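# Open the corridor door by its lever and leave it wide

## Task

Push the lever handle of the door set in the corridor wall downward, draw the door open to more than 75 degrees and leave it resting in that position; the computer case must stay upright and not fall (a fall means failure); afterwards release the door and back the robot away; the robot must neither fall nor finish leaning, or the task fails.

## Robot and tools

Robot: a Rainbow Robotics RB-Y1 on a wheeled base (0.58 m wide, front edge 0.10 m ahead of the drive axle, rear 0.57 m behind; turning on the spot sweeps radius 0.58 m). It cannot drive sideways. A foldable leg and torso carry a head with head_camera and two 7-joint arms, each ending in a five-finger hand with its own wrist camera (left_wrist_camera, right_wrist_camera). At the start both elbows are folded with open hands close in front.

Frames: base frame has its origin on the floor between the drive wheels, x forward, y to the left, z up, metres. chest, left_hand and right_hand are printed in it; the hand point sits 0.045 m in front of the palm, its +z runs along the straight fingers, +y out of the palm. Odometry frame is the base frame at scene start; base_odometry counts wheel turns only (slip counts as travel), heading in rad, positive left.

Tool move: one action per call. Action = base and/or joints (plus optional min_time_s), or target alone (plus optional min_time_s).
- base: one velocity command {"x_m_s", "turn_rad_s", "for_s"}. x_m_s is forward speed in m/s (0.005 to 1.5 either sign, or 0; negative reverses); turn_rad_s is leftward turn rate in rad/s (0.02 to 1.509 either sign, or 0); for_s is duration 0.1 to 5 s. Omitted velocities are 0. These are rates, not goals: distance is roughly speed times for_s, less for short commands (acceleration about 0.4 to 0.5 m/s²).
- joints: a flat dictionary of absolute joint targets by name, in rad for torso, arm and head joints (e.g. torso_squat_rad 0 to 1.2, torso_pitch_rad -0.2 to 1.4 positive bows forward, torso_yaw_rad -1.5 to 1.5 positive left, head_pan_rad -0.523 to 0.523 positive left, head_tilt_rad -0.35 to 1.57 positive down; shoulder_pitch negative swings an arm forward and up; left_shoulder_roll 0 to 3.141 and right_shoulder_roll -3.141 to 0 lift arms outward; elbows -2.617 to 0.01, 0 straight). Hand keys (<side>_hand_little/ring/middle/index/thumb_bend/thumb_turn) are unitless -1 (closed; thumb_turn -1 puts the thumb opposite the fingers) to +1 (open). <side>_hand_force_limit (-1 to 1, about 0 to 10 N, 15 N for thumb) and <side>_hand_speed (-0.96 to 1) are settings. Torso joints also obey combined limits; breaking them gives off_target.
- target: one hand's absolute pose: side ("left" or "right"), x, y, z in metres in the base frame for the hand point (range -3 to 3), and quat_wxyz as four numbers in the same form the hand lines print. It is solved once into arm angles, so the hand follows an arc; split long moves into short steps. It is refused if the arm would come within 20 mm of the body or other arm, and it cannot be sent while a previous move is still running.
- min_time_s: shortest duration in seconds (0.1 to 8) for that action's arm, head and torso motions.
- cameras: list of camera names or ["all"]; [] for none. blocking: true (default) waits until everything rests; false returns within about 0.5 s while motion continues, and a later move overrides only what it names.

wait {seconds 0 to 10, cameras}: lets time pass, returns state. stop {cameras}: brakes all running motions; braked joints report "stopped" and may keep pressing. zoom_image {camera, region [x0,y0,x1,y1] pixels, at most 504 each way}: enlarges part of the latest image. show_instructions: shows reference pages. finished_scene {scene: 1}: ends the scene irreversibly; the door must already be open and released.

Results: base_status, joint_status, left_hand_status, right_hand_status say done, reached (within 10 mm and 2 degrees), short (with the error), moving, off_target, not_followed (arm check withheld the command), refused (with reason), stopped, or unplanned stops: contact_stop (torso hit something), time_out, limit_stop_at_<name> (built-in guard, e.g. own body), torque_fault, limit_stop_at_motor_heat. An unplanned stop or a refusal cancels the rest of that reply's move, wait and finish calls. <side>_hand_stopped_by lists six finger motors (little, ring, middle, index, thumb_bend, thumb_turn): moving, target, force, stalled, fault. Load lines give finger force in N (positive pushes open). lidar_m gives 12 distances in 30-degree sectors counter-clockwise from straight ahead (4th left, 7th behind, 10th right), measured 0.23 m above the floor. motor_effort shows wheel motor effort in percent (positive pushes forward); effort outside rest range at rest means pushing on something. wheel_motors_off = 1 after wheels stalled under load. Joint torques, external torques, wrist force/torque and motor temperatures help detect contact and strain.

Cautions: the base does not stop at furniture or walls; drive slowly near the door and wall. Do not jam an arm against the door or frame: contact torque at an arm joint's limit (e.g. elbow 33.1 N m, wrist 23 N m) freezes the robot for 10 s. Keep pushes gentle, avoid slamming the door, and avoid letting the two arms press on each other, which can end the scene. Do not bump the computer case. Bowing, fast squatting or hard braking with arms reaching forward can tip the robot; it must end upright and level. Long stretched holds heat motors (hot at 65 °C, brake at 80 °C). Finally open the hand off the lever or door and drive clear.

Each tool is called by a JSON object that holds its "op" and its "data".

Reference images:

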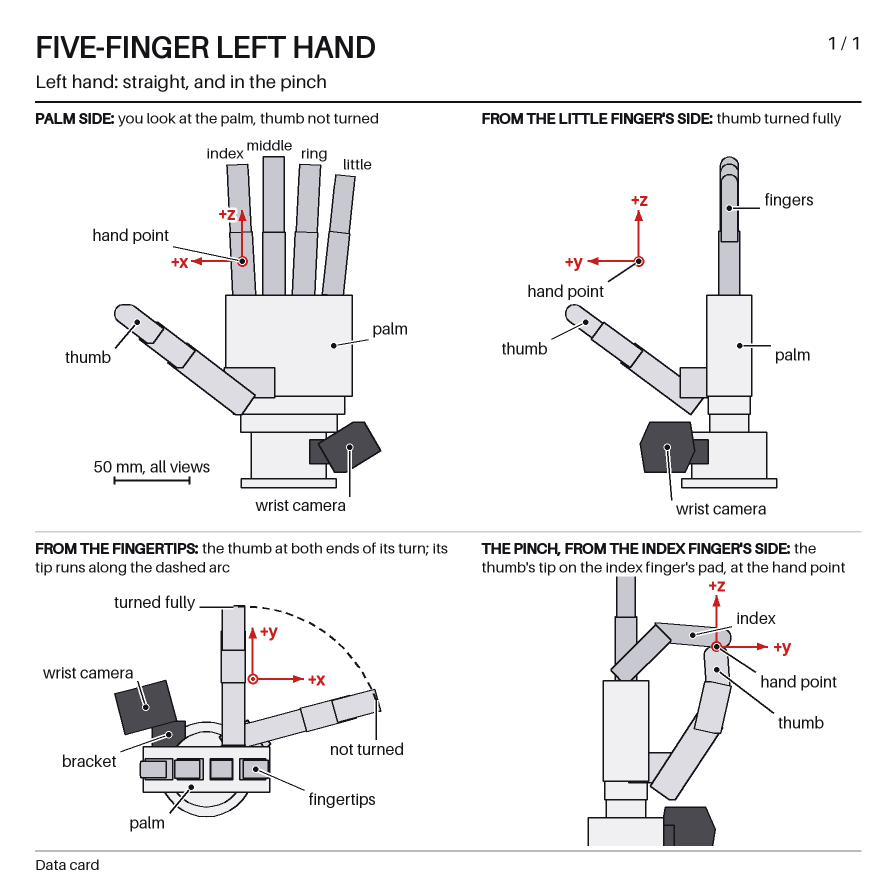

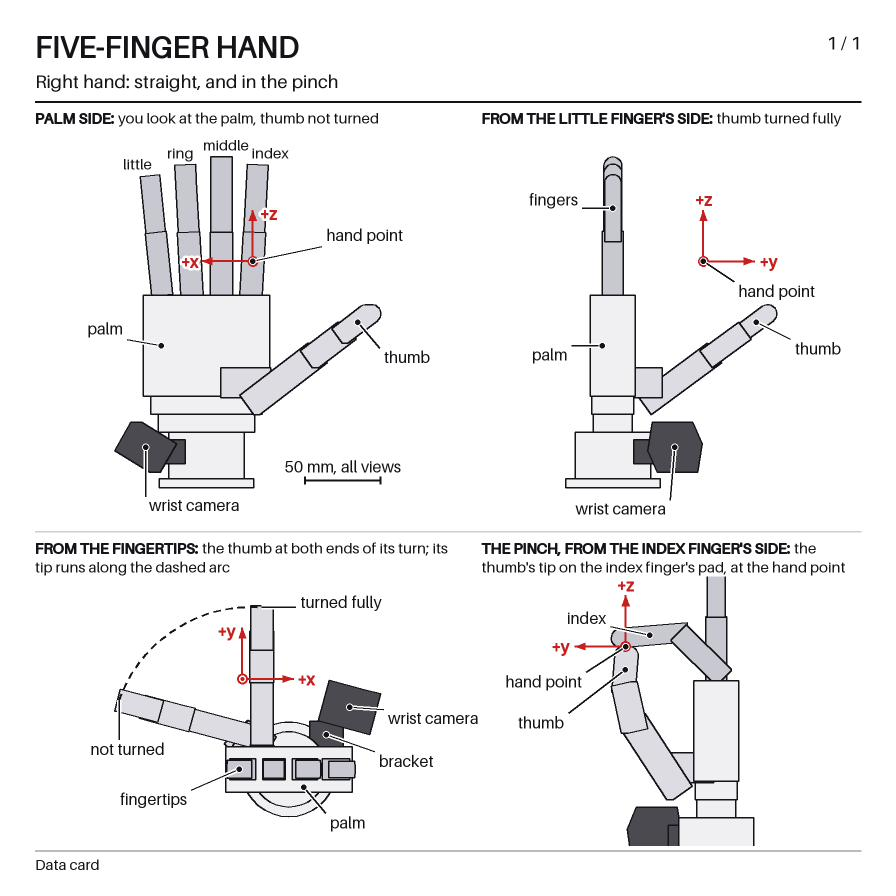

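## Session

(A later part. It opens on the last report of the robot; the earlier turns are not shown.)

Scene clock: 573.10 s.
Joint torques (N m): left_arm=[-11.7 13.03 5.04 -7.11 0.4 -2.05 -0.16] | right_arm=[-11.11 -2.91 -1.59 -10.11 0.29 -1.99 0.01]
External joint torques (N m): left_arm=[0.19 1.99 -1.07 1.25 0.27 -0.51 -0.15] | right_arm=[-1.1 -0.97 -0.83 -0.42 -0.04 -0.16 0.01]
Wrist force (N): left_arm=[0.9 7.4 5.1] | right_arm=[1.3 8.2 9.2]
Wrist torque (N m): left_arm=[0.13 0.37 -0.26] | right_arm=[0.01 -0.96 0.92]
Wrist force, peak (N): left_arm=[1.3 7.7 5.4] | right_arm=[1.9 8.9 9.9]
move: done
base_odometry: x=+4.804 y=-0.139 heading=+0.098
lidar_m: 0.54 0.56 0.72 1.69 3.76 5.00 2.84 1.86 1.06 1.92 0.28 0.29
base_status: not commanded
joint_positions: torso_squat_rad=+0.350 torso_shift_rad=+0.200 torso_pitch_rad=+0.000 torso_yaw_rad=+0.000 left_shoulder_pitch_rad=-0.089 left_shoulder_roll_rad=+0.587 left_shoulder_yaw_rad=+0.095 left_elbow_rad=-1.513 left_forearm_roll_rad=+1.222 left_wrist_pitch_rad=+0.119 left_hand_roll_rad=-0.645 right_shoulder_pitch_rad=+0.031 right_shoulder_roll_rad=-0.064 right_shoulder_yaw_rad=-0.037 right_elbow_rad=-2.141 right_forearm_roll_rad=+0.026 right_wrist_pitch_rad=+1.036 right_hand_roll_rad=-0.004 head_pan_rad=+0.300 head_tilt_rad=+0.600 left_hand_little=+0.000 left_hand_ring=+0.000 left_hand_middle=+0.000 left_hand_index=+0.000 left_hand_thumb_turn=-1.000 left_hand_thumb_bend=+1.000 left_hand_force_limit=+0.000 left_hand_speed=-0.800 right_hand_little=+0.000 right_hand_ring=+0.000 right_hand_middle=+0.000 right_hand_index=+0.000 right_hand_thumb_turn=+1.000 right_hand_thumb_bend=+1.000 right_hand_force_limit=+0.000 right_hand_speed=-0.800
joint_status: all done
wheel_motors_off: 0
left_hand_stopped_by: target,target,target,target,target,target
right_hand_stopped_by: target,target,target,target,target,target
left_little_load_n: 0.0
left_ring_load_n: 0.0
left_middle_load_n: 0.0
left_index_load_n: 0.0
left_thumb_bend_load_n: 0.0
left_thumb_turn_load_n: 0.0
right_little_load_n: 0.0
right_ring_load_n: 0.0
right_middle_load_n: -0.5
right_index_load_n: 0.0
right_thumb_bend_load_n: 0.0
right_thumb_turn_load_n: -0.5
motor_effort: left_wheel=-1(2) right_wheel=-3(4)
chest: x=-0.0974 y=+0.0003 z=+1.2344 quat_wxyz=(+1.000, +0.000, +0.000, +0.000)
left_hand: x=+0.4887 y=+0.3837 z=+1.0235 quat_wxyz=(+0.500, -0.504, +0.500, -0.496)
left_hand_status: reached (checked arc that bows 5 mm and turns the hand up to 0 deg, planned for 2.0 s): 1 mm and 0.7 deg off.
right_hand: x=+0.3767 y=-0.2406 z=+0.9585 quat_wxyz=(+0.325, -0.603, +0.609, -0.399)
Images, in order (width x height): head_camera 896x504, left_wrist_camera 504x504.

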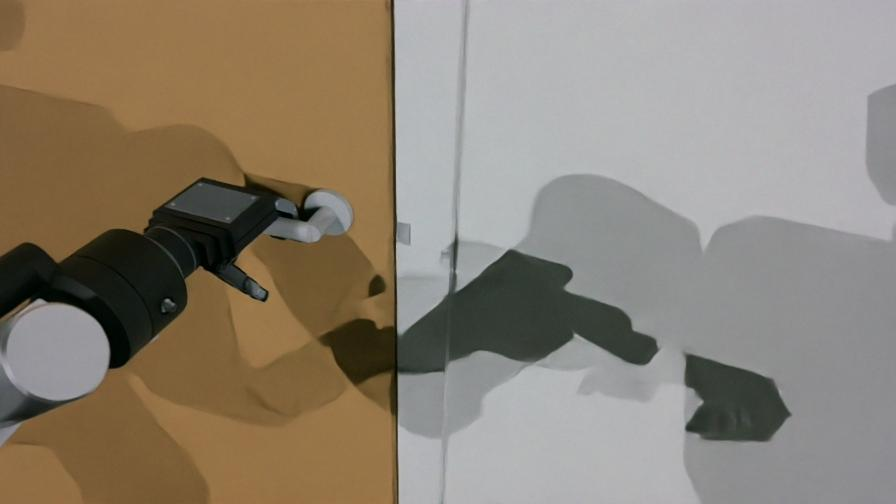

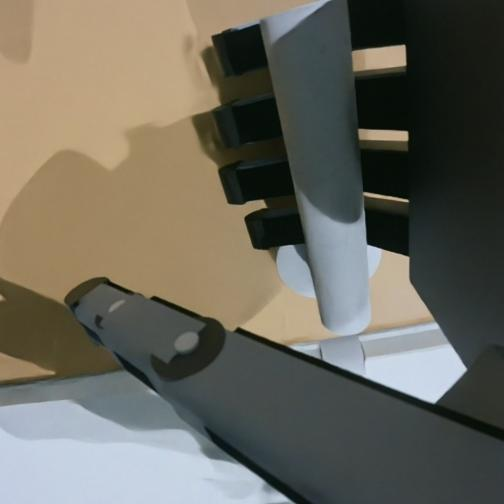

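{"op": "move", "data": {"target": {"side": "left", "x": 0.487, "y": 0.374, "z": 1.006, "quat_wxyz": [0.4338, -0.5585, 0.4338, -0.5585]}, "min_time_s": 2, "cameras": ["head_camera", "left_wrist_camera"]}}

{"op": "zoom_image", "data": {"camera": "head_camera", "region": [170, 80, 370, 260]}}

Scene clock: 591.53 s.
Joint torques (N m): left_arm=[-1.8 13.26 4.29 1.88 0.95 0.36 0.4] | right_arm=[-11.48 -2.45 -1.42 -9.98 0.2 -1.99 0.06]
External joint torques (N m): left_arm=[10.23 0.62 -3.96 8 1.14 2.03 0.4] | right_arm=[-1.46 -0.52 -0.66 -0.29 -0.13 -0.16 0.06]
Wrist force (N): left_arm=[9.1 -3.9 14.8] | right_arm=[1.5 8.6 8.9]
Wrist torque (N m): left_arm=[-0.46 0.98 0.93] | right_arm=[0.04 -0.99 0.96]
Wrist force, peak (N): left_arm=[-18.4 -28.1 34.5] | right_arm=[1.4 9.4 9.5]
move: done
base_odometry: x=+4.804 y=-0.139 heading=+0.098
lidar_m: 0.54 0.56 0.72 1.69 3.77 5.00 2.84 1.86 1.06 1.92 0.29 0.30
base_status: not commanded
joint_positions: torso_squat_rad=+0.350 torso_shift_rad=+0.200 torso_pitch_rad=+0.000 torso_yaw_rad=+0.000 left_shoulder_pitch_rad=-0.121 left_shoulder_roll_rad=+0.836 left_shoulder_yaw_rad=-0.268 left_elbow_rad=-1.414 left_forearm_roll_rad=+1.382 left_wrist_pitch_rad=-0.216 left_hand_roll_rad=-0.267 right_shoulder_pitch_rad=+0.031 right_shoulder_roll_rad=-0.064 right_shoulder_yaw_rad=-0.037 right_elbow_rad=-2.141 right_forearm_roll_rad=+0.026 right_wrist_pitch_rad=+1.036 right_hand_roll_rad=-0.004 head_pan_rad=+0.300 head_tilt_rad=+0.600 left_hand_little=+0.000 left_hand_ring=+0.000 left_hand_middle=+0.000 left_hand_index=+0.000 left_hand_thumb_turn=-1.000 left_hand_thumb_bend=+1.000 left_hand_force_limit=+0.000 left_hand_speed=-0.800 right_hand_little=+0.000 right_hand_ring=+0.000 right_hand_middle=+0.000 right_hand_index=+0.000 right_hand_thumb_turn=+1.000 right_hand_thumb_bend=+1.000 right_hand_force_limit=+0.000 right_hand_speed=-0.800
joint_status: all done
wheel_motors_off: 0
left_hand_stopped_by: target,target,target,target,target,target
right_hand_stopped_by: target,target,target,target,target,target
left_little_load_n: 2.0
left_ring_load_n: 0.5
left_middle_load_n: 0.0
left_index_load_n: 0.0
left_thumb_bend_load_n: 0.0
left_thumb_turn_load_n: 0.0
right_little_load_n: 0.0
right_ring_load_n: 0.0
right_middle_load_n: 0.0
right_index_load_n: 0.0
right_thumb_bend_load_n: 0.0
right_thumb_turn_load_n: 0.0
motor_effort: left_wheel=-6(6) right_wheel=-4(5)
chest: x=-0.0974 y=+0.0001 z=+1.2344 quat_wxyz=(+1.000, +0.000, +0.000, +0.000)
left_hand: x=+0.4881 y=+0.3728 z=+1.0093 quat_wxyz=(+0.436, -0.560, +0.433, -0.556)
left_hand_status: reached (checked arc that bows 15 mm and turns the hand up to 14 deg, planned for 2.0 s): 4 mm and 0.4 deg off.
right_hand: x=+0.3767 y=-0.2409 z=+0.9585 quat_wxyz=(+0.326, -0.603, +0.609, -0.399)
Images, in order (width x height): head_camera 896x504, left_wrist_camera 504x504.

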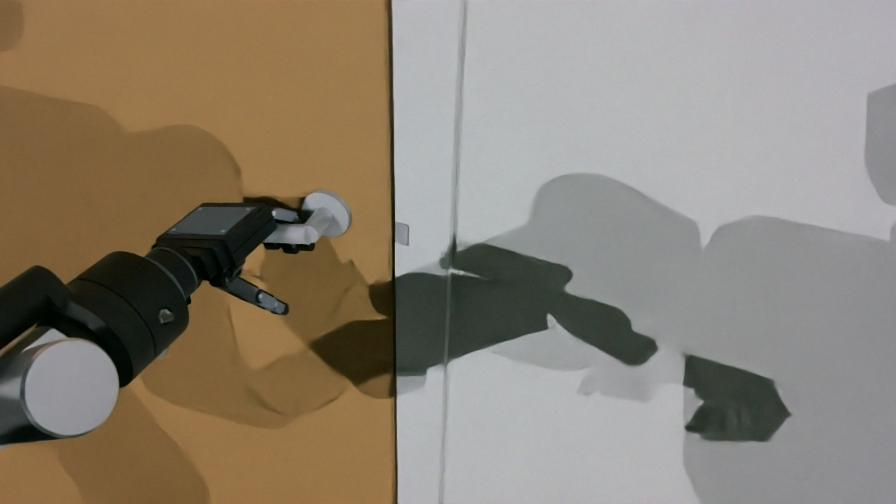

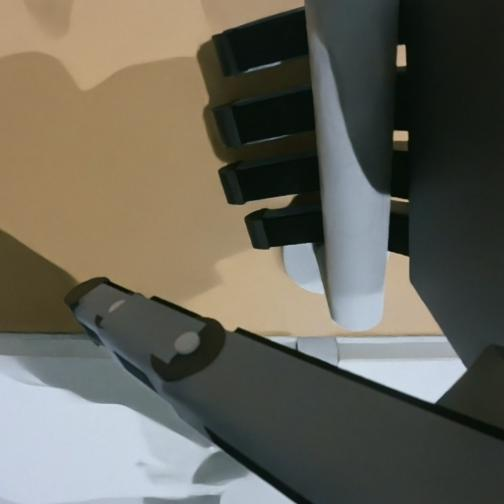

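Scaled by 2.520 from the camera's image (finer frame: 1280x720).

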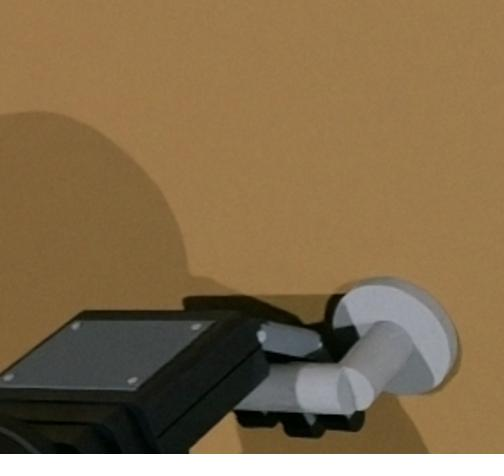

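{"op": "move", "data": {"target": {"side": "left", "x": 0.488, "y": 0.3655, "z": 1.004, "quat_wxyz": [0.3907, -0.5894, 0.3907, -0.5894]}, "min_time_s": 1.5, "cameras": []}}

{"op": "move", "data": {"target": {"side": "left", "x": 0.488, "y": 0.358, "z": 1.001, "quat_wxyz": [0.3454, -0.6171, 0.3454, -0.6171]}, "min_time_s": 1.5, "cameras": ["head_camera", "left_wrist_camera"]}}

{"op": "zoom_image", "data": {"camera": "head_camera", "region": [170, 80, 450, 360]}}

Scene clock: 609.80 s.
Joint torques (N m): left_arm=[-4.27 10.47 0.54 -1.47 0.17 1.51 0.84] | right_arm=[-11.02 -2.4 -1.9 -10.07 0.33 -2.02 -0.23]
External joint torques (N m): left_arm=[7.89 -2.21 -7.7 4.39 0.38 3.22 0.83] | right_arm=[-1.01 -0.47 -1.14 -0.37 0.01 -0.19 -0.23]
Wrist force (N): left_arm=[1.9 -6.2 15.3] | right_arm=[1.0 9.1 9.0]
Wrist torque (N m): left_arm=[-0.50 1.07 0.79] | right_arm=[0.17 -0.92 0.94]
Wrist force, peak (N): left_arm=[-1.4 -6.8 20.2] | right_arm=[1.7 8.8 9.7]
move: done
base_odometry: x=+4.804 y=-0.139 heading=+0.098
lidar_m: 0.54 0.55 0.72 1.68 3.76 4.99 2.84 1.87 1.05 1.92 0.29 0.30
base_status: not commanded
joint_positions: torso_squat_rad=+0.350 torso_shift_rad=+0.200 torso_pitch_rad=+0.000 torso_yaw_rad=+0.000 left_shoulder_pitch_rad=-0.139 left_shoulder_roll_rad=+0.848 left_shoulder_yaw_rad=-0.321 left_elbow_rad=-1.383 left_forearm_roll_rad=+1.381 left_wrist_pitch_rad=-0.261 left_hand_roll_rad=-0.092 right_shoulder_pitch_rad=+0.031 right_shoulder_roll_rad=-0.064 right_shoulder_yaw_rad=-0.037 right_elbow_rad=-2.141 right_forearm_roll_rad=+0.026 right_wrist_pitch_rad=+1.036 right_hand_roll_rad=-0.004 head_pan_rad=+0.300 head_tilt_rad=+0.600 left_hand_little=+0.000 left_hand_ring=+0.000 left_hand_middle=+0.000 left_hand_index=+0.000 left_hand_thumb_turn=-1.000 left_hand_thumb_bend=+1.000 left_hand_force_limit=+0.000 left_hand_speed=-0.800 right_hand_little=+0.000 right_hand_ring=+0.000 right_hand_middle=+0.000 right_hand_index=+0.000 right_hand_thumb_turn=+1.000 right_hand_thumb_bend=+1.000 right_hand_force_limit=+0.000 right_hand_speed=-0.800
joint_status: all done
wheel_motors_off: 0
left_hand_stopped_by: target,target,target,target,target,target
right_hand_stopped_by: target,target,target,target,target,target
left_little_load_n: 2.5
left_ring_load_n: 0.0
left_middle_load_n: 0.0
left_index_load_n: 0.0
left_thumb_bend_load_n: 0.0
left_thumb_turn_load_n: 0.0
right_little_load_n: 0.0
right_ring_load_n: 0.0
right_middle_load_n: 0.0
right_index_load_n: 0.0
right_thumb_bend_load_n: 0.0
right_thumb_turn_load_n: 0.0
motor_effort: left_wheel=-6(6) right_wheel=-4(5)
chest: x=-0.0974 y=+0.0002 z=+1.2344 quat_wxyz=(+1.000, +0.000, +0.000, +0.000)
left_hand: x=+0.4887 y=+0.3659 z=+1.0070 quat_wxyz=(+0.394, -0.592, +0.389, -0.585)
left_hand_status: reached (checked arc that bows 1 mm and turns the hand up to 9 deg, planned for 1.5 s): 3 mm and 0.7 deg off.
right_hand: x=+0.3767 y=-0.2407 z=+0.9586 quat_wxyz=(+0.326, -0.603, +0.609, -0.399)

Scene clock: 611.63 s.
Joint torques (N m): left_arm=[-2.85 8.3 -2.59 -2.74 0.03 2.48 0.91] | right_arm=[-11.59 -2.34 -1.01 -9.96 0.44 -1.87 -0.16]
External joint torques (N m): left_arm=[9.44 -4.4 -10.79 2.8 0.25 4.22 0.9] | right_arm=[-1.58 -0.4 -0.25 -0.26 0.12 -0.04 -0.15]
Wrist force (N): left_arm=[-1.2 -9.6 19.5] | right_arm=[1.4 8.1 9.6]
Wrist torque (N m): left_arm=[-0.77 1.45 0.84] | right_arm=[-0.06 -1.01 0.93]
Wrist force, peak (N): left_arm=[-4.3 -10.7 25.4] | right_arm=[2.0 8.6 9.4]
move: done
base_odometry: x=+4.804 y=-0.139 heading=+0.098
lidar_m: 0.54 0.55 0.72 1.68 3.76 5.00 2.84 1.86 1.06 1.91 0.28 0.29
base_status: not commanded
joint_positions: torso_squat_rad=+0.350 torso_shift_rad=+0.200 torso_pitch_rad=+0.000 torso_yaw_rad=+0.000 left_shoulder_pitch_rad=-0.160 left_shoulder_roll_rad=+0.857 left_shoulder_yaw_rad=-0.384 left_elbow_rad=-1.344 left_forearm_roll_rad=+1.362 left_wrist_pitch_rad=-0.314 left_hand_roll_rad=+0.104 right_shoulder_pitch_rad=+0.031 right_shoulder_roll_rad=-0.064 right_shoulder_yaw_rad=-0.037 right_elbow_rad=-2.141 right_forearm_roll_rad=+0.026 right_wrist_pitch_rad=+1.036 right_hand_roll_rad=-0.004 head_pan_rad=+0.300 head_tilt_rad=+0.600 left_hand_little=+0.000 left_hand_ring=+0.000 left_hand_middle=+0.000 left_hand_index=+0.000 left_hand_thumb_turn=-1.000 left_hand_thumb_bend=+1.000 left_hand_force_limit=+0.000 left_hand_speed=-0.800 right_hand_little=+0.000 right_hand_ring=+0.000 right_hand_middle=+0.000 right_hand_index=+0.000 right_hand_thumb_turn=+1.000 right_hand_thumb_bend=+1.000 right_hand_force_limit=+0.000 right_hand_speed=-0.800
joint_status: all done
wheel_motors_off: 0
left_hand_stopped_by: target,target,target,target,target,target
right_hand_stopped_by: target,target,target,target,target,target
left_little_load_n: 3.0
left_ring_load_n: 0.0
left_middle_load_n: 0.0
left_index_load_n: 0.0
left_thumb_bend_load_n: 0.0
left_thumb_turn_load_n: 0.0
right_little_load_n: 0.0
right_ring_load_n: 0.5
right_middle_load_n: 0.0
right_index_load_n: 0.0
right_thumb_bend_load_n: 0.0
right_thumb_turn_load_n: -0.5
motor_effort: left_wheel=-5(6) right_wheel=-4(5)
chest: x=-0.0974 y=+0.0003 z=+1.2344 quat_wxyz=(+1.000, +0.000, +0.000, +0.000)
left_hand: x=+0.4889 y=+0.3588 z=+1.0045 quat_wxyz=(+0.350, -0.620, +0.344, -0.613)
left_hand_status: reached (checked arc that bows 1 mm and turns the hand up to 9 deg, planned for 1.5 s): 4 mm and 0.8 deg off.
right_hand: x=+0.3767 y=-0.2406 z=+0.9586 quat_wxyz=(+0.326, -0.603, +0.609, -0.399)
Images, in order (width x height): head_camera 896x504, left_wrist_camera 504x504.

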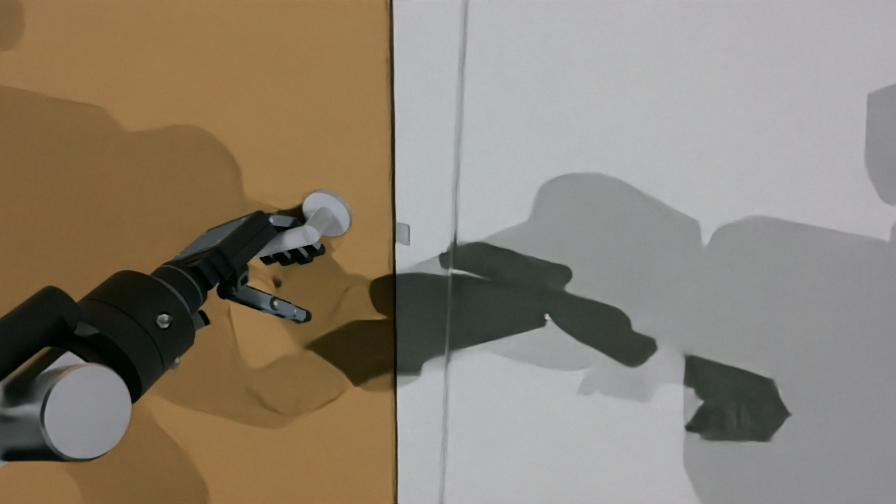

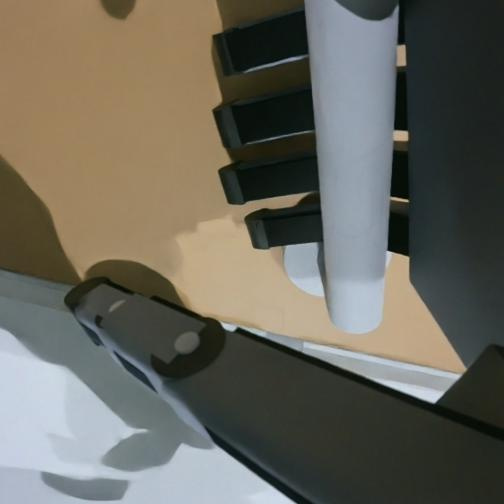

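Scaled by 1.800 from the camera's image (finer frame: 1280x720).

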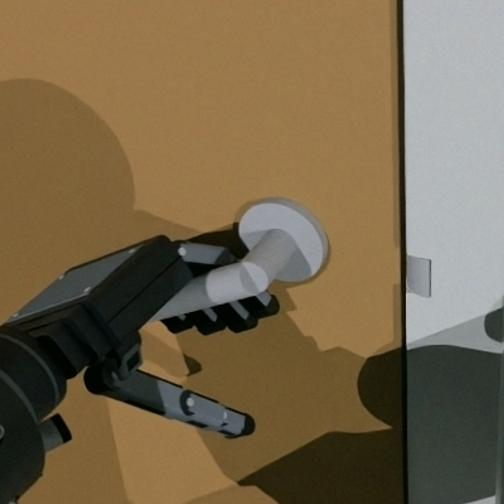

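{"op": "move", "data": {"target": {"side": "left", "x": 0.488, "y": 0.3503, "z": 1.001, "quat_wxyz": [0.2982, -0.6411, 0.2982, -0.6411]}, "min_time_s": 1.5, "cameras": ["head_camera"]}}

{"op": "zoom_image", "data": {"camera": "head_camera", "region": [170, 80, 450, 360]}}

Scene clock: 621.93 s.
Joint torques (N m): left_arm=[-2.97 6.16 -4.66 -5.09 -0.41 2.96 1.2] | right_arm=[-11.6 -3.18 -1.61 -10.1 0.22 -1.93 -0.15]
External joint torques (N m): left_arm=[9.45 -6.53 -12.79 0.16 -0.19 4.74 1.18] | right_arm=[-1.58 -1.24 -0.84 -0.4 -0.1 -0.1 -0.15]
Wrist force (N): left_arm=[-5.1 -11.8 23.4] | right_arm=[2.0 8.6 9.4]
Wrist torque (N m): left_arm=[-0.89 1.79 0.81] | right_arm=[0.03 -1.06 0.98]
Wrist force, peak (N): left_arm=[-6.9 -13.0 28.9] | right_arm=[1.4 9.1 9.9]
move: done
base_odometry: x=+4.804 y=-0.139 heading=+0.098
lidar_m: 0.54 0.56 0.73 1.68 3.77 4.99 2.84 1.86 1.06 1.92 0.27 0.30
base_status: not commanded
joint_positions: torso_squat_rad=+0.350 torso_shift_rad=+0.200 torso_pitch_rad=+0.000 torso_yaw_rad=+0.000 left_shoulder_pitch_rad=-0.182 left_shoulder_roll_rad=+0.863 left_shoulder_yaw_rad=-0.443 left_elbow_rad=-1.307 left_forearm_roll_rad=+1.344 left_wrist_pitch_rad=-0.363 left_hand_roll_rad=+0.299 right_shoulder_pitch_rad=+0.031 right_shoulder_roll_rad=-0.064 right_shoulder_yaw_rad=-0.037 right_elbow_rad=-2.141 right_forearm_roll_rad=+0.026 right_wrist_pitch_rad=+1.036 right_hand_roll_rad=-0.004 head_pan_rad=+0.300 head_tilt_rad=+0.600 left_hand_little=+0.000 left_hand_ring=+0.000 left_hand_middle=+0.000 left_hand_index=+0.000 left_hand_thumb_turn=-1.000 left_hand_thumb_bend=+1.000 left_hand_force_limit=+0.000 left_hand_speed=-0.800 right_hand_little=+0.000 right_hand_ring=+0.000 right_hand_middle=+0.000 right_hand_index=+0.000 right_hand_thumb_turn=+1.000 right_hand_thumb_bend=+1.000 right_hand_force_limit=+0.000 right_hand_speed=-0.800
joint_status: all done
wheel_motors_off: 0
left_hand_stopped_by: target,target,target,target,target,target
right_hand_stopped_by: target,target,target,target,target,target
left_little_load_n: 4.0
left_ring_load_n: 0.5
left_middle_load_n: 0.0
left_index_load_n: 0.0
left_thumb_bend_load_n: 0.0
left_thumb_turn_load_n: 0.0
right_little_load_n: 0.0
right_ring_load_n: 0.0
right_middle_load_n: 0.0
right_index_load_n: 0.0
right_thumb_bend_load_n: -0.5
right_thumb_turn_load_n: 0.0
motor_effort: left_wheel=-5(6) right_wheel=-3(5)
chest: x=-0.0974 y=+0.0003 z=+1.2344 quat_wxyz=(+1.000, +0.000, +0.000, +0.000)
left_hand: x=+0.4889 y=+0.3517 z=+1.0045 quat_wxyz=(+0.303, -0.643, +0.296, -0.638)
left_hand_status: reached (checked arc that bows 1 mm and turns the hand up to 9 deg, planned for 1.5 s): 4 mm and 0.7 deg off.
right_hand: x=+0.3768 y=-0.2406 z=+0.9586 quat_wxyz=(+0.326, -0.603, +0.609, -0.399)
Images, in order (width x height): head_camera 896x504.

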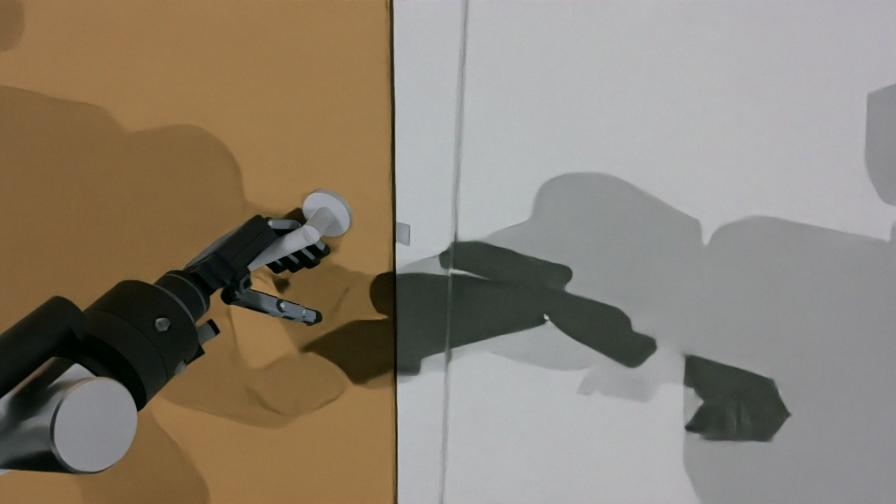

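Scaled by 1.800 from the camera's image (finer frame: 1280x720).

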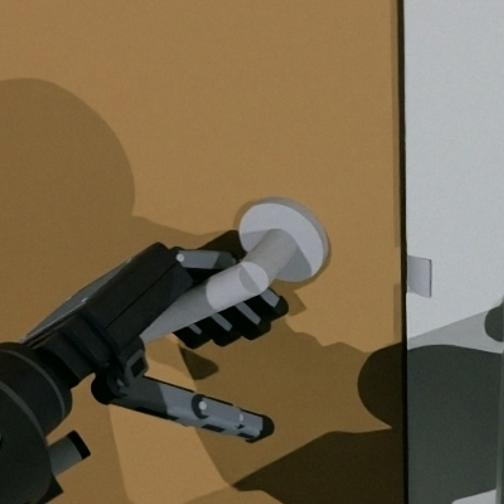

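{"op": "move", "data": {"base": {"x_m_s": -0.05, "for_s": 0.9}, "cameras": ["head_camera"]}}

{"op": "zoom_image", "data": {"camera": "head_camera", "region": [170, 80, 450, 360]}}

Scene clock: 638.03 s.
Joint torques (N m): left_arm=[-6.21 3.15 -3.99 -8.6 -0.84 3.38 1.14] | right_arm=[-11.87 -2.68 -1.61 -10.26 0.33 -1.88 0.03]
External joint torques (N m): left_arm=[6.46 -9.71 -12.2 -3.35 -0.62 5.16 1.12] | right_arm=[-1.86 -0.74 -0.84 -0.57 0.01 -0.04 0.03]
External joint torques when the fault began: left_arm=[62.89 -19.32 -44.31 -10.05 -3.56 12.28 1.97]
Wrist force (N): left_arm=[-8.7 -13.7 15.2] | right_arm=[1.5 8.7 8.7]
Wrist torque (N m): left_arm=[-0.40 1.06 0.83] | right_arm=[0.09 -0.96 0.93]
Wrist force, peak (N): left_arm=[-51.4 -15.4 204.7] | right_arm=[1.8 9.2 9.6]
move: torque_fault
TORQUE FAULT: left_shoulder_pitch_rad reached its load limit. The robot stopped for 10 seconds, dropped its targets (a gripper whose motion had ended keeps its target) and accepts commands again. The stop added 9.2 s to the call.
base_odometry: x=+4.781 y=-0.142 heading=+0.078
lidar_m: 0.57 0.58 0.75 1.67 3.76 4.90 2.81 1.72 1.06 1.91 0.30 0.30
base_status: torque_fault (sent for 0.9 of 0.9 s)
joint_positions: torso_squat_rad=+0.350 torso_shift_rad=+0.200 torso_pitch_rad=+0.000 torso_yaw_rad=+0.000 left_shoulder_pitch_rad=-0.196 left_shoulder_roll_rad=+0.869 left_shoulder_yaw_rad=-0.432 left_elbow_rad=-1.303 left_forearm_roll_rad=+1.344 left_wrist_pitch_rad=-0.366 left_hand_roll_rad=+0.298 right_shoulder_pitch_rad=+0.031 right_shoulder_roll_rad=-0.064 right_shoulder_yaw_rad=-0.037 right_elbow_rad=-2.141 right_forearm_roll_rad=+0.026 right_wrist_pitch_rad=+1.036 right_hand_roll_rad=-0.004 head_pan_rad=+0.300 head_tilt_rad=+0.600 left_hand_little=+0.097 left_hand_ring=+0.114 left_hand_middle=+0.115 left_hand_index=+0.100 left_hand_thumb_turn=-1.000 left_hand_thumb_bend=+1.000 left_hand_force_limit=+0.000 left_hand_speed=-0.800 right_hand_little=+0.000 right_hand_ring=+0.000 right_hand_middle=+0.000 right_hand_index=+0.000 right_hand_thumb_turn=+1.000 right_hand_thumb_bend=+1.000 right_hand_force_limit=+0.000 right_hand_speed=-0.800
joint_status: not commanded
wheel_motors_off: 0 (was 1 since the last result)
left_hand_stopped_by: target,target,target,target,target,target
right_hand_stopped_by: target,target,target,target,target,target
left_little_load_n: 5.5
left_ring_load_n: 0.0
left_middle_load_n: 0.0
left_index_load_n: 0.5
left_thumb_bend_load_n: 0.0
left_thumb_turn_load_n: 0.0
right_little_load_n: 0.0
right_ring_load_n: 0.0
right_middle_load_n: 0.0
right_index_load_n: 0.0
right_thumb_bend_load_n: 0.0
right_thumb_turn_load_n: -0.5
on_its_own: left_shoulder_pitch_rad is held at -0.195, not at your -0.180, since a torque_fault; left_hand_little is held at +0.097, not at your +0.000, since a torque_fault; left_hand_ring is held at +0.114, not at your +0.000, since a torque_fault; left_hand_middle is held at +0.115, not at your +0.000, since a torque_fault; left_hand_index is held at +0.100, not at your +0.000, since a torque_fault
motor_effort: left_wheel=+0(100) right_wheel=+1(33)
chest: x=-0.0974 y=+0.0004 z=+1.2344 quat_wxyz=(+1.000, +0.000, +0.000, +0.000)
left_hand: x=+0.4952 y=+0.3566 z=+1.0173 quat_wxyz=(+0.310, -0.636, +0.292, -0.644)
right_hand: x=+0.3768 y=-0.2404 z=+0.9585 quat_wxyz=(+0.325, -0.603, +0.609, -0.399)
Images, in order (width x height): head_camera 896x504.

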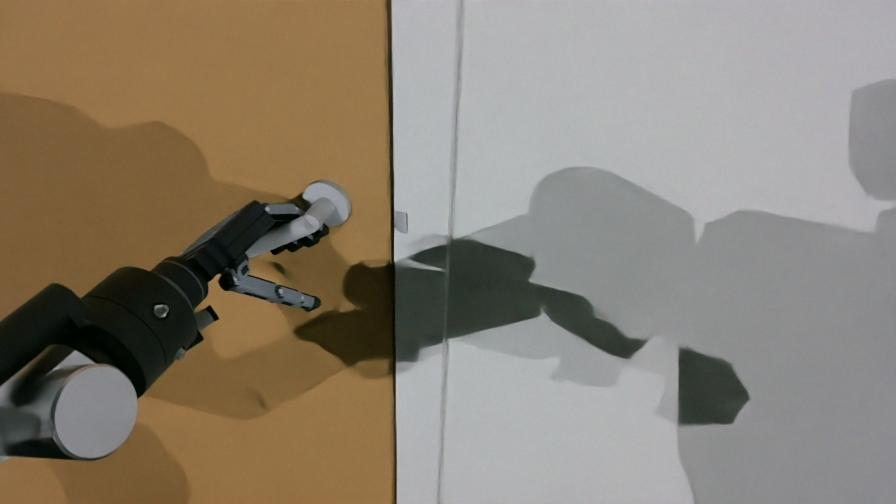

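Scaled by 1.800 from the camera's image (finer frame: 1280x720).

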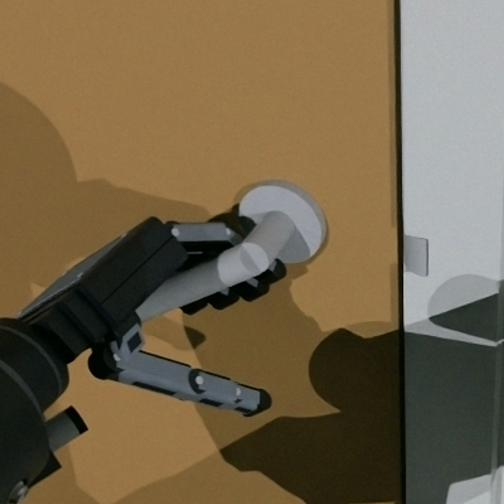

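{"op": "move", "data": {"target": {"side": "left", "x": 0.503, "y": 0.3605, "z": 1.003, "quat_wxyz": [0.2982, -0.6411, 0.2982, -0.6411]}, "min_time_s": 1.5, "cameras": []}}

{"op": "move", "data": {"joints": {"left_hand_little": 0.0, "left_hand_ring": 0.0, "left_hand_middle": 0.0, "left_hand_index": 0.0}, "cameras": ["left_wrist_camera", "head_camera"]}}

{"op": "zoom_image", "data": {"camera": "head_camera", "region": [170, 80, 450, 360]}}

Scene clock: 658.57 s.
Joint torques (N m): left_arm=[-8.95 7.56 -1.7 -3.58 -0.44 1.93 1.05] | right_arm=[-12.07 -3.26 -1.21 -9.96 0.32 -1.88 0.04]
External joint torques (N m): left_arm=[4.43 -5.7 -9.78 1.03 -0.32 3.8 1.03] | right_arm=[-2.05 -1.32 -0.45 -0.26 0 -0.05 0.04]
Wrist force (N): left_arm=[-0.9 -10.2 6.3] | right_arm=[1.2 8.9 9.6]
Wrist torque (N m): left_arm=[-0.21 0.73 0.89] | right_arm=[0.06 -0.94 0.92]
Wrist force, peak (N): left_arm=[-9.4 -13.8 15.1] | right_arm=[1.5 8.9 9.6]
move: done
base_odometry: x=+4.781 y=-0.142 heading=+0.078
lidar_m: 0.56 0.58 0.75 1.66 3.75 4.90 2.82 1.72 1.04 1.91 0.30 0.30
base_status: not commanded
joint_positions: torso_squat_rad=+0.350 torso_shift_rad=+0.200 torso_pitch_rad=+0.000 torso_yaw_rad=+0.000 left_shoulder_pitch_rad=-0.267 left_shoulder_roll_rad=+0.882 left_shoulder_yaw_rad=-0.516 left_elbow_rad=-1.195 left_forearm_roll_rad=+1.262 left_wrist_pitch_rad=-0.391 left_hand_roll_rad=+0.448 right_shoulder_pitch_rad=+0.031 right_shoulder_roll_rad=-0.064 right_shoulder_yaw_rad=-0.037 right_elbow_rad=-2.141 right_forearm_roll_rad=+0.026 right_wrist_pitch_rad=+1.036 right_hand_roll_rad=-0.004 head_pan_rad=+0.300 head_tilt_rad=+0.600 left_hand_little=+0.097 left_hand_ring=+0.114 left_hand_middle=+0.116 left_hand_index=+0.100 left_hand_thumb_turn=-1.000 left_hand_thumb_bend=+1.000 left_hand_force_limit=+0.000 left_hand_speed=-0.800 right_hand_little=+0.000 right_hand_ring=+0.000 right_hand_middle=+0.000 right_hand_index=+0.000 right_hand_thumb_turn=+1.000 right_hand_thumb_bend=+1.000 right_hand_force_limit=+0.000 right_hand_speed=-0.800
joint_status: all done
wheel_motors_off: 0
left_hand_stopped_by: force,target,target,target,target,target
right_hand_stopped_by: target,target,target,target,target,target
left_little_load_n: 1.5
left_ring_load_n: 0.0
left_middle_load_n: 0.0
left_index_load_n: 0.0
left_thumb_bend_load_n: 0.0
left_thumb_turn_load_n: -0.5
right_little_load_n: 0.0
right_ring_load_n: 0.0
right_middle_load_n: 0.0
right_index_load_n: 0.0
right_thumb_bend_load_n: 0.0
right_thumb_turn_load_n: 0.0
on_its_own: left_hand_little is held at +0.097, not at your +0.000, since a torque_fault; left_hand_ring is held at +0.114, not at your +0.000, since a torque_fault; left_hand_middle is held at +0.115, not at your +0.000, since a torque_fault; left_hand_index is held at +0.100, not at your +0.000, since a torque_fault
motor_effort: left_wheel=+0(0) right_wheel=+0(1)
chest: x=-0.0976 y=+0.0003 z=+1.2344 quat_wxyz=(+1.000, +0.000, +0.000, +0.000)
left_hand: x=+0.5035 y=+0.3614 z=+1.0059 quat_wxyz=(+0.301, -0.641, +0.297, -0.640)
left_hand_status: reached (checked arc that bows 3 mm and turns the hand up to 2 deg, planned for 1.5 s): 3 mm and 0.4 deg off.
right_hand: x=+0.3766 y=-0.2405 z=+0.9586 quat_wxyz=(+0.326, -0.603, +0.609, -0.399)

Scene clock: 659.27 s.
Joint torques (N m): left_arm=[-6.46 6.85 -1.18 -4.36 -0.45 2.27 1] | right_arm=[-10.91 -2.02 -0.99 -10.09 0.4 -1.99 0]
External joint torques (N m): left_arm=[6.93 -6.42 -9.25 0.25 -0.33 4.14 0.98] | right_arm=[-0.9 -0.08 -0.23 -0.39 0.07 -0.16 0]
Wrist force (N): left_arm=[-3.7 -11.1 17.3] | right_arm=[1.3 8.0 9.1]
Wrist torque (N m): left_arm=[-0.69 1.38 0.84] | right_arm=[-0.07 -0.96 0.93]
Wrist force, peak (N): left_arm=[-3.4 -11.7 18.4] | right_arm=[1.5 8.7 9.6]
move: done
base_odometry: x=+4.781 y=-0.142 heading=+0.078
lidar_m: 0.57 0.57 0.74 1.67 3.76 4.91 2.82 1.71 1.06 1.91 0.30 0.31
base_status: not commanded
joint_positions: torso_squat_rad=+0.350 torso_shift_rad=+0.200 torso_pitch_rad=+0.000 torso_yaw_rad=+0.000 left_shoulder_pitch_rad=-0.267 left_shoulder_roll_rad=+0.882 left_shoulder_yaw_rad=-0.516 left_elbow_rad=-1.195 left_forearm_roll_rad=+1.262 left_wrist_pitch_rad=-0.391 left_hand_roll_rad=+0.448 right_shoulder_pitch_rad=+0.031 right_shoulder_roll_rad=-0.064 right_shoulder_yaw_rad=-0.037 right_elbow_rad=-2.141 right_forearm_roll_rad=+0.026 right_wrist_pitch_rad=+1.036 right_hand_roll_rad=-0.004 head_pan_rad=+0.300 head_tilt_rad=+0.600 left_hand_little=+0.001 left_hand_ring=+0.000 left_hand_middle=+0.000 left_hand_index=+0.000 left_hand_thumb_turn=-1.000 left_hand_thumb_bend=+1.000 left_hand_force_limit=+0.000 left_hand_speed=-0.800 right_hand_little=+0.000 right_hand_ring=+0.000 right_hand_middle=+0.000 right_hand_index=+0.000 right_hand_thumb_turn=+1.000 right_hand_thumb_bend=+1.000 right_hand_force_limit=+0.000 right_hand_speed=-0.800
joint_status: all done
wheel_motors_off: 0
left_hand_stopped_by: target,target,target,target,target,target
right_hand_stopped_by: target,target,target,target,target,target
left_little_load_n: 3.0
left_ring_load_n: 0.5
left_middle_load_n: 0.0
left_index_load_n: 0.0
left_thumb_bend_load_n: 0.0
left_thumb_turn_load_n: 0.0
right_little_load_n: 0.0
right_ring_load_n: 0.0
right_middle_load_n: 0.0
right_index_load_n: 0.0
right_thumb_bend_load_n: 0.0
right_thumb_turn_load_n: 0.0
motor_effort: left_wheel=+0(0) right_wheel=+0(1)
chest: x=-0.0975 y=+0.0003 z=+1.2344 quat_wxyz=(+1.000, +0.000, +0.000, +0.000)
left_hand: x=+0.5037 y=+0.3615 z=+1.0062 quat_wxyz=(+0.301, -0.641, +0.297, -0.640)
right_hand: x=+0.3767 y=-0.2405 z=+0.9586 quat_wxyz=(+0.326, -0.603, +0.609, -0.399)
pictures: head_camera, left_wrist_camera
Images, in order (width x height): head_camera 896x504, left_wrist_camera 504x504.

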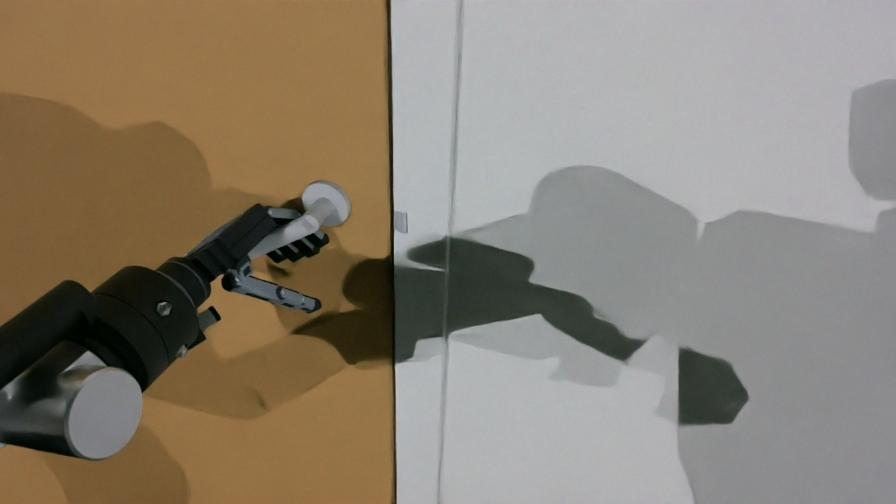

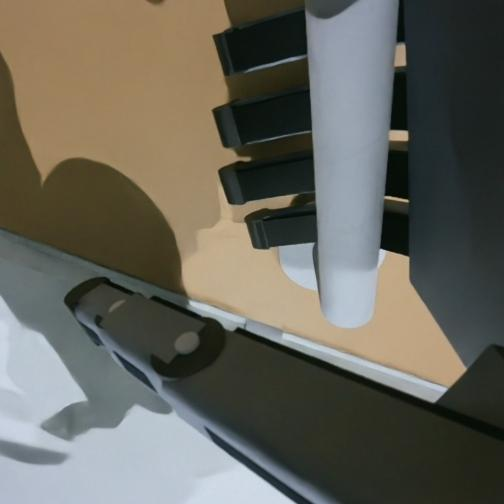

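Scaled by 1.800 from the camera's image (finer frame: 1280x720).

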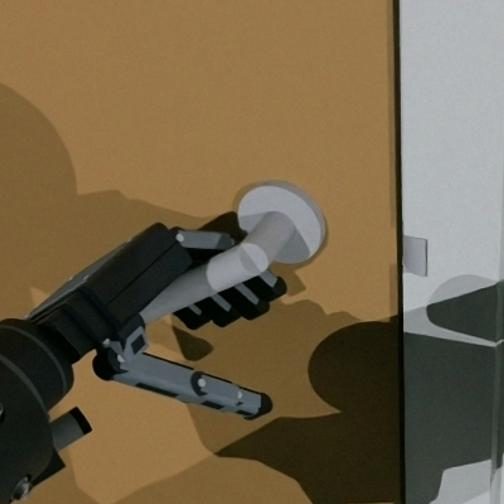

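{"op": "move", "data": {"target": {"side": "left", "x": 0.504, "y": 0.353, "z": 1.001, "quat_wxyz": [0.2327, -0.6677, 0.2327, -0.6677]}, "min_time_s": 2, "cameras": ["left_wrist_camera", "head_camera"]}}

{"op": "zoom_image", "data": {"camera": "head_camera", "region": [170, 80, 450, 360]}}

Scene clock: 675.40 s.
Joint torques (N m): left_arm=[-7.17 4.99 -2.64 -1.86 0.18 2.93 0.9] | right_arm=[-11.52 -2.61 -0.82 -10.28 0.28 -1.9 -0.07]
External joint torques (N m): left_arm=[6.43 -8.07 -10.44 2.49 0.3 4.81 0.87] | right_arm=[-1.5 -0.68 -0.06 -0.58 -0.04 -0.06 -0.07]
Wrist force (N): left_arm=[6.6 -11.9 5.5] | right_arm=[1.6 8.6 9.3]
Wrist torque (N m): left_arm=[-0.35 0.54 1.37] | right_arm=[0.03 -1.01 0.94]
Wrist force, peak (N): left_arm=[-3.9 -11.5 18.0] | right_arm=[1.2 8.9 10.0]
move: done
base_odometry: x=+4.781 y=-0.142 heading=+0.078
lidar_m: 0.56 0.58 0.74 1.66 3.75 4.90 2.81 1.73 1.05 1.91 0.30 0.30
base_status: not commanded
joint_positions: torso_squat_rad=+0.350 torso_shift_rad=+0.200 torso_pitch_rad=-0.001 torso_yaw_rad=+0.000 left_shoulder_pitch_rad=-0.295 left_shoulder_roll_rad=+0.865 left_shoulder_yaw_rad=-0.576 left_elbow_rad=-1.139 left_forearm_roll_rad=+1.264 left_wrist_pitch_rad=-0.438 left_hand_roll_rad=+0.665 right_shoulder_pitch_rad=+0.031 right_shoulder_roll_rad=-0.064 right_shoulder_yaw_rad=-0.037 right_elbow_rad=-2.141 right_forearm_roll_rad=+0.026 right_wrist_pitch_rad=+1.036 right_hand_roll_rad=-0.004 head_pan_rad=+0.300 head_tilt_rad=+0.600 left_hand_little=+0.001 left_hand_ring=+0.000 left_hand_middle=+0.000 left_hand_index=+0.000 left_hand_thumb_turn=-1.000 left_hand_thumb_bend=+1.000 left_hand_force_limit=+0.000 left_hand_speed=-0.800 right_hand_little=+0.000 right_hand_ring=+0.000 right_hand_middle=+0.000 right_hand_index=+0.000 right_hand_thumb_turn=+1.000 right_hand_thumb_bend=+1.000 right_hand_force_limit=+0.000 right_hand_speed=-0.800
joint_status: all done
wheel_motors_off: 0
left_hand_stopped_by: target,target,target,target,target,target
right_hand_stopped_by: target,target,target,target,target,target
left_little_load_n: 1.5
left_ring_load_n: 0.0
left_middle_load_n: 0.0
left_index_load_n: 0.0
left_thumb_bend_load_n: 0.0
left_thumb_turn_load_n: 0.0
right_little_load_n: 0.0
right_ring_load_n: 0.0
right_middle_load_n: 0.0
right_index_load_n: 0.0
right_thumb_bend_load_n: 0.0
right_thumb_turn_load_n: 0.0
motor_effort: left_wheel=+0(0) right_wheel=-1(1)
chest: x=-0.0977 y=+0.0003 z=+1.2344 quat_wxyz=(+1.000, +0.000, +0.000, +0.000)
left_hand: x=+0.5045 y=+0.3542 z=+1.0045 quat_wxyz=(+0.238, -0.669, +0.231, -0.665)
left_hand_status: reached (checked arc that bows 1 mm and turns the hand up to 11 deg, planned for 2.0 s): 4 mm and 0.7 deg off.
right_hand: x=+0.3766 y=-0.2405 z=+0.9587 quat_wxyz=(+0.326, -0.603, +0.609, -0.399)
pictures: head_camera, left_wrist_camera
Images, in order (width x height): head_camera 896x504, left_wrist_camera 504x504.

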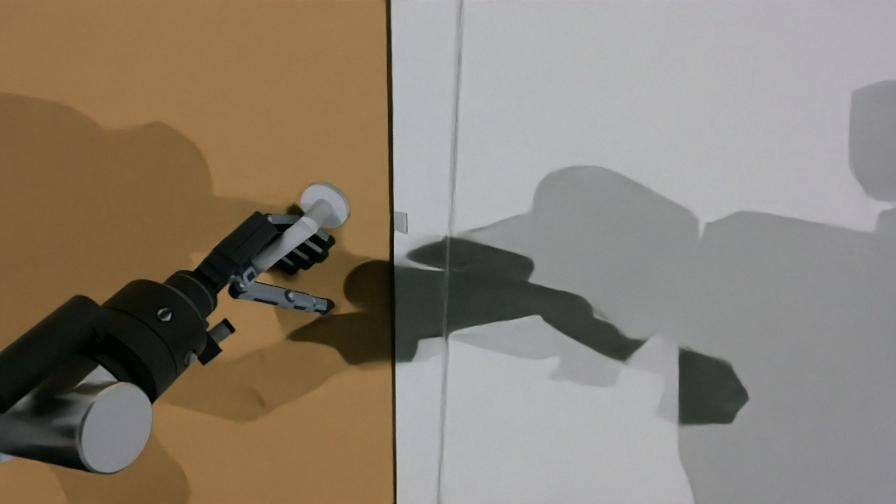

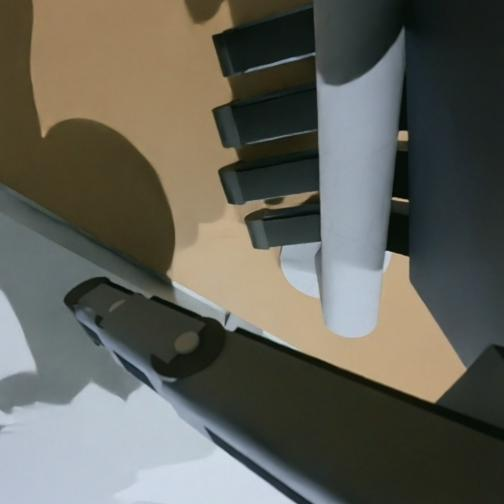

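Scaled by 1.800 from the camera's image (finer frame: 1280x720).

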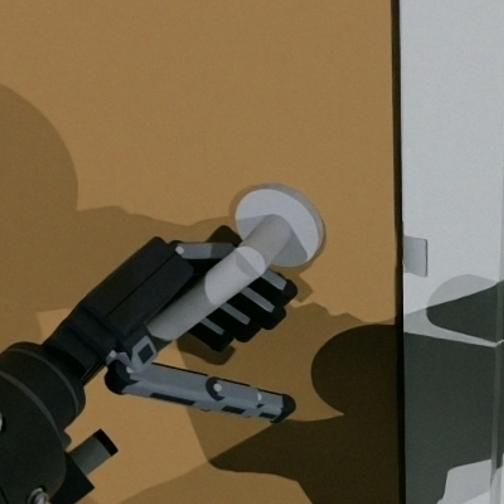

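{"op": "move", "data": {"target": {"side": "left", "x": 0.49, "y": 0.353, "z": 1.0, "quat_wxyz": [0.2327, -0.6677, 0.2327, -0.6677]}, "min_time_s": 1.5, "cameras": ["left_wrist_camera", "head_camera"]}}

{"op": "zoom_image", "data": {"camera": "head_camera", "region": [170, 80, 450, 360]}}

Scene clock: 684.80 s.
Joint torques (N m): left_arm=[-2.71 7.98 -1.77 -2.3 -0.21 3.24 0.86] | right_arm=[-11.66 -2.99 -1.65 -10.24 0.17 -2.06 0.02]
External joint torques (N m): left_arm=[10.23 -5.15 -9.7 1.99 -0.08 5.12 0.83] | right_arm=[-1.64 -1.05 -0.89 -0.54 -0.16 -0.23 0.02]
Wrist force (N): left_arm=[8.9 -11.1 5.7] | right_arm=[1.2 9.1 9.4]
Wrist torque (N m): left_arm=[-0.34 0.46 1.39] | right_arm=[0.10 -0.94 0.96]
Wrist force, peak (N): left_arm=[9.3 -12.3 5.8] | right_arm=[1.4 9.0 9.5]
move: done
base_odometry: x=+4.781 y=-0.142 heading=+0.078
lidar_m: 0.57 0.58 0.72 1.66 3.75 4.91 2.82 1.73 1.05 1.91 0.30 0.30
base_status: not commanded
joint_positions: torso_squat_rad=+0.350 torso_shift_rad=+0.200 torso_pitch_rad=-0.001 torso_yaw_rad=+0.000 left_shoulder_pitch_rad=-0.253 left_shoulder_roll_rad=+0.885 left_shoulder_yaw_rad=-0.576 left_elbow_rad=-1.182 left_forearm_roll_rad=+1.259 left_wrist_pitch_rad=-0.463 left_hand_roll_rad=+0.674 right_shoulder_pitch_rad=+0.031 right_shoulder_roll_rad=-0.064 right_shoulder_yaw_rad=-0.037 right_elbow_rad=-2.141 right_forearm_roll_rad=+0.026 right_wrist_pitch_rad=+1.036 right_hand_roll_rad=-0.004 head_pan_rad=+0.300 head_tilt_rad=+0.600 left_hand_little=+0.001 left_hand_ring=+0.000 left_hand_middle=+0.000 left_hand_index=+0.000 left_hand_thumb_turn=-1.000 left_hand_thumb_bend=+1.000 left_hand_force_limit=+0.000 left_hand_speed=-0.800 right_hand_little=+0.000 right_hand_ring=+0.000 right_hand_middle=+0.000 right_hand_index=+0.000 right_hand_thumb_turn=+1.000 right_hand_thumb_bend=+1.000 right_hand_force_limit=+0.000 right_hand_speed=-0.800
joint_status: all done
wheel_motors_off: 0
left_hand_stopped_by: target,target,target,target,target,target
right_hand_stopped_by: target,target,target,target,target,target
left_little_load_n: 1.5
left_ring_load_n: 0.0
left_middle_load_n: 0.0
left_index_load_n: 0.0
left_thumb_bend_load_n: 0.0
left_thumb_turn_load_n: -0.5
right_little_load_n: -0.5
right_ring_load_n: 0.0
right_middle_load_n: 0.0
right_index_load_n: 0.0
right_thumb_bend_load_n: 0.0
right_thumb_turn_load_n: 0.0
motor_effort: left_wheel=+0(0) right_wheel=+0(1)
chest: x=-0.0977 y=+0.0003 z=+1.2344 quat_wxyz=(+1.000, +0.000, +0.000, +0.000)
left_hand: x=+0.4914 y=+0.3538 z=+1.0033 quat_wxyz=(+0.234, -0.666, +0.232, -0.670)
left_hand_status: reached (checked arc that bows 1 mm and turns the hand up to 1 deg, planned for 1.5 s): 4 mm and 0.4 deg off.
right_hand: x=+0.3766 y=-0.2405 z=+0.9587 quat_wxyz=(+0.326, -0.603, +0.609, -0.399)
pictures: head_camera, left_wrist_camera
Images, in order (width x height): head_camera 896x504, left_wrist_camera 504x504.

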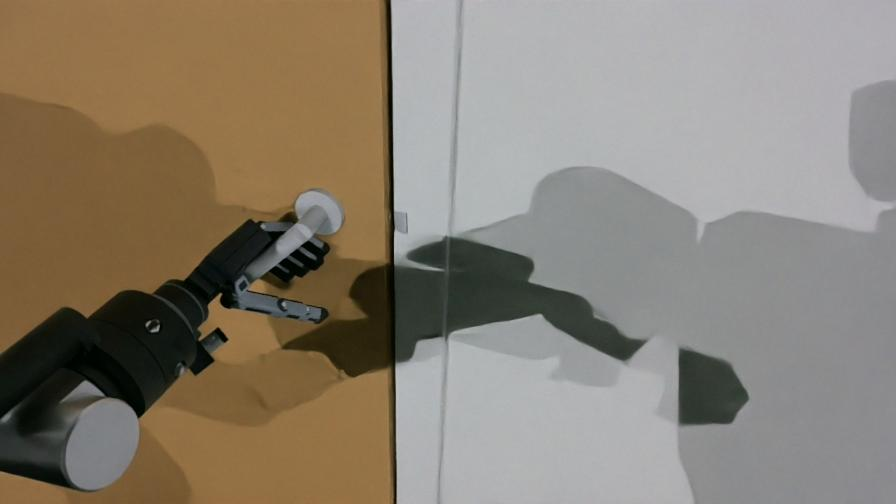

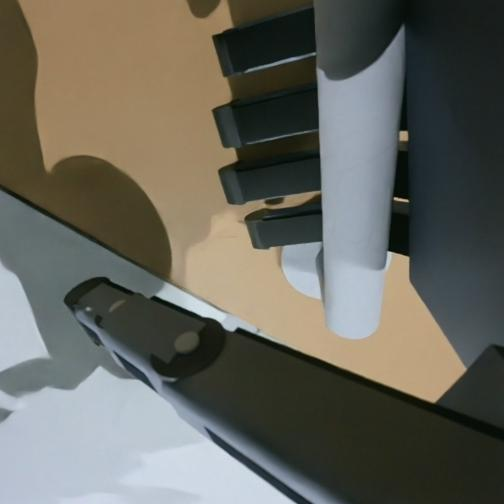

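Scaled by 1.800 from the camera's image (finer frame: 1280x720).

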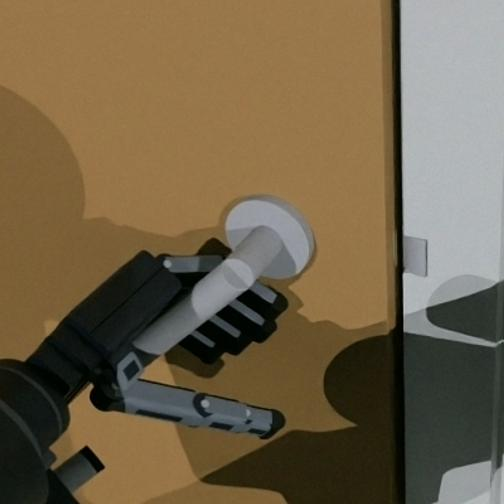

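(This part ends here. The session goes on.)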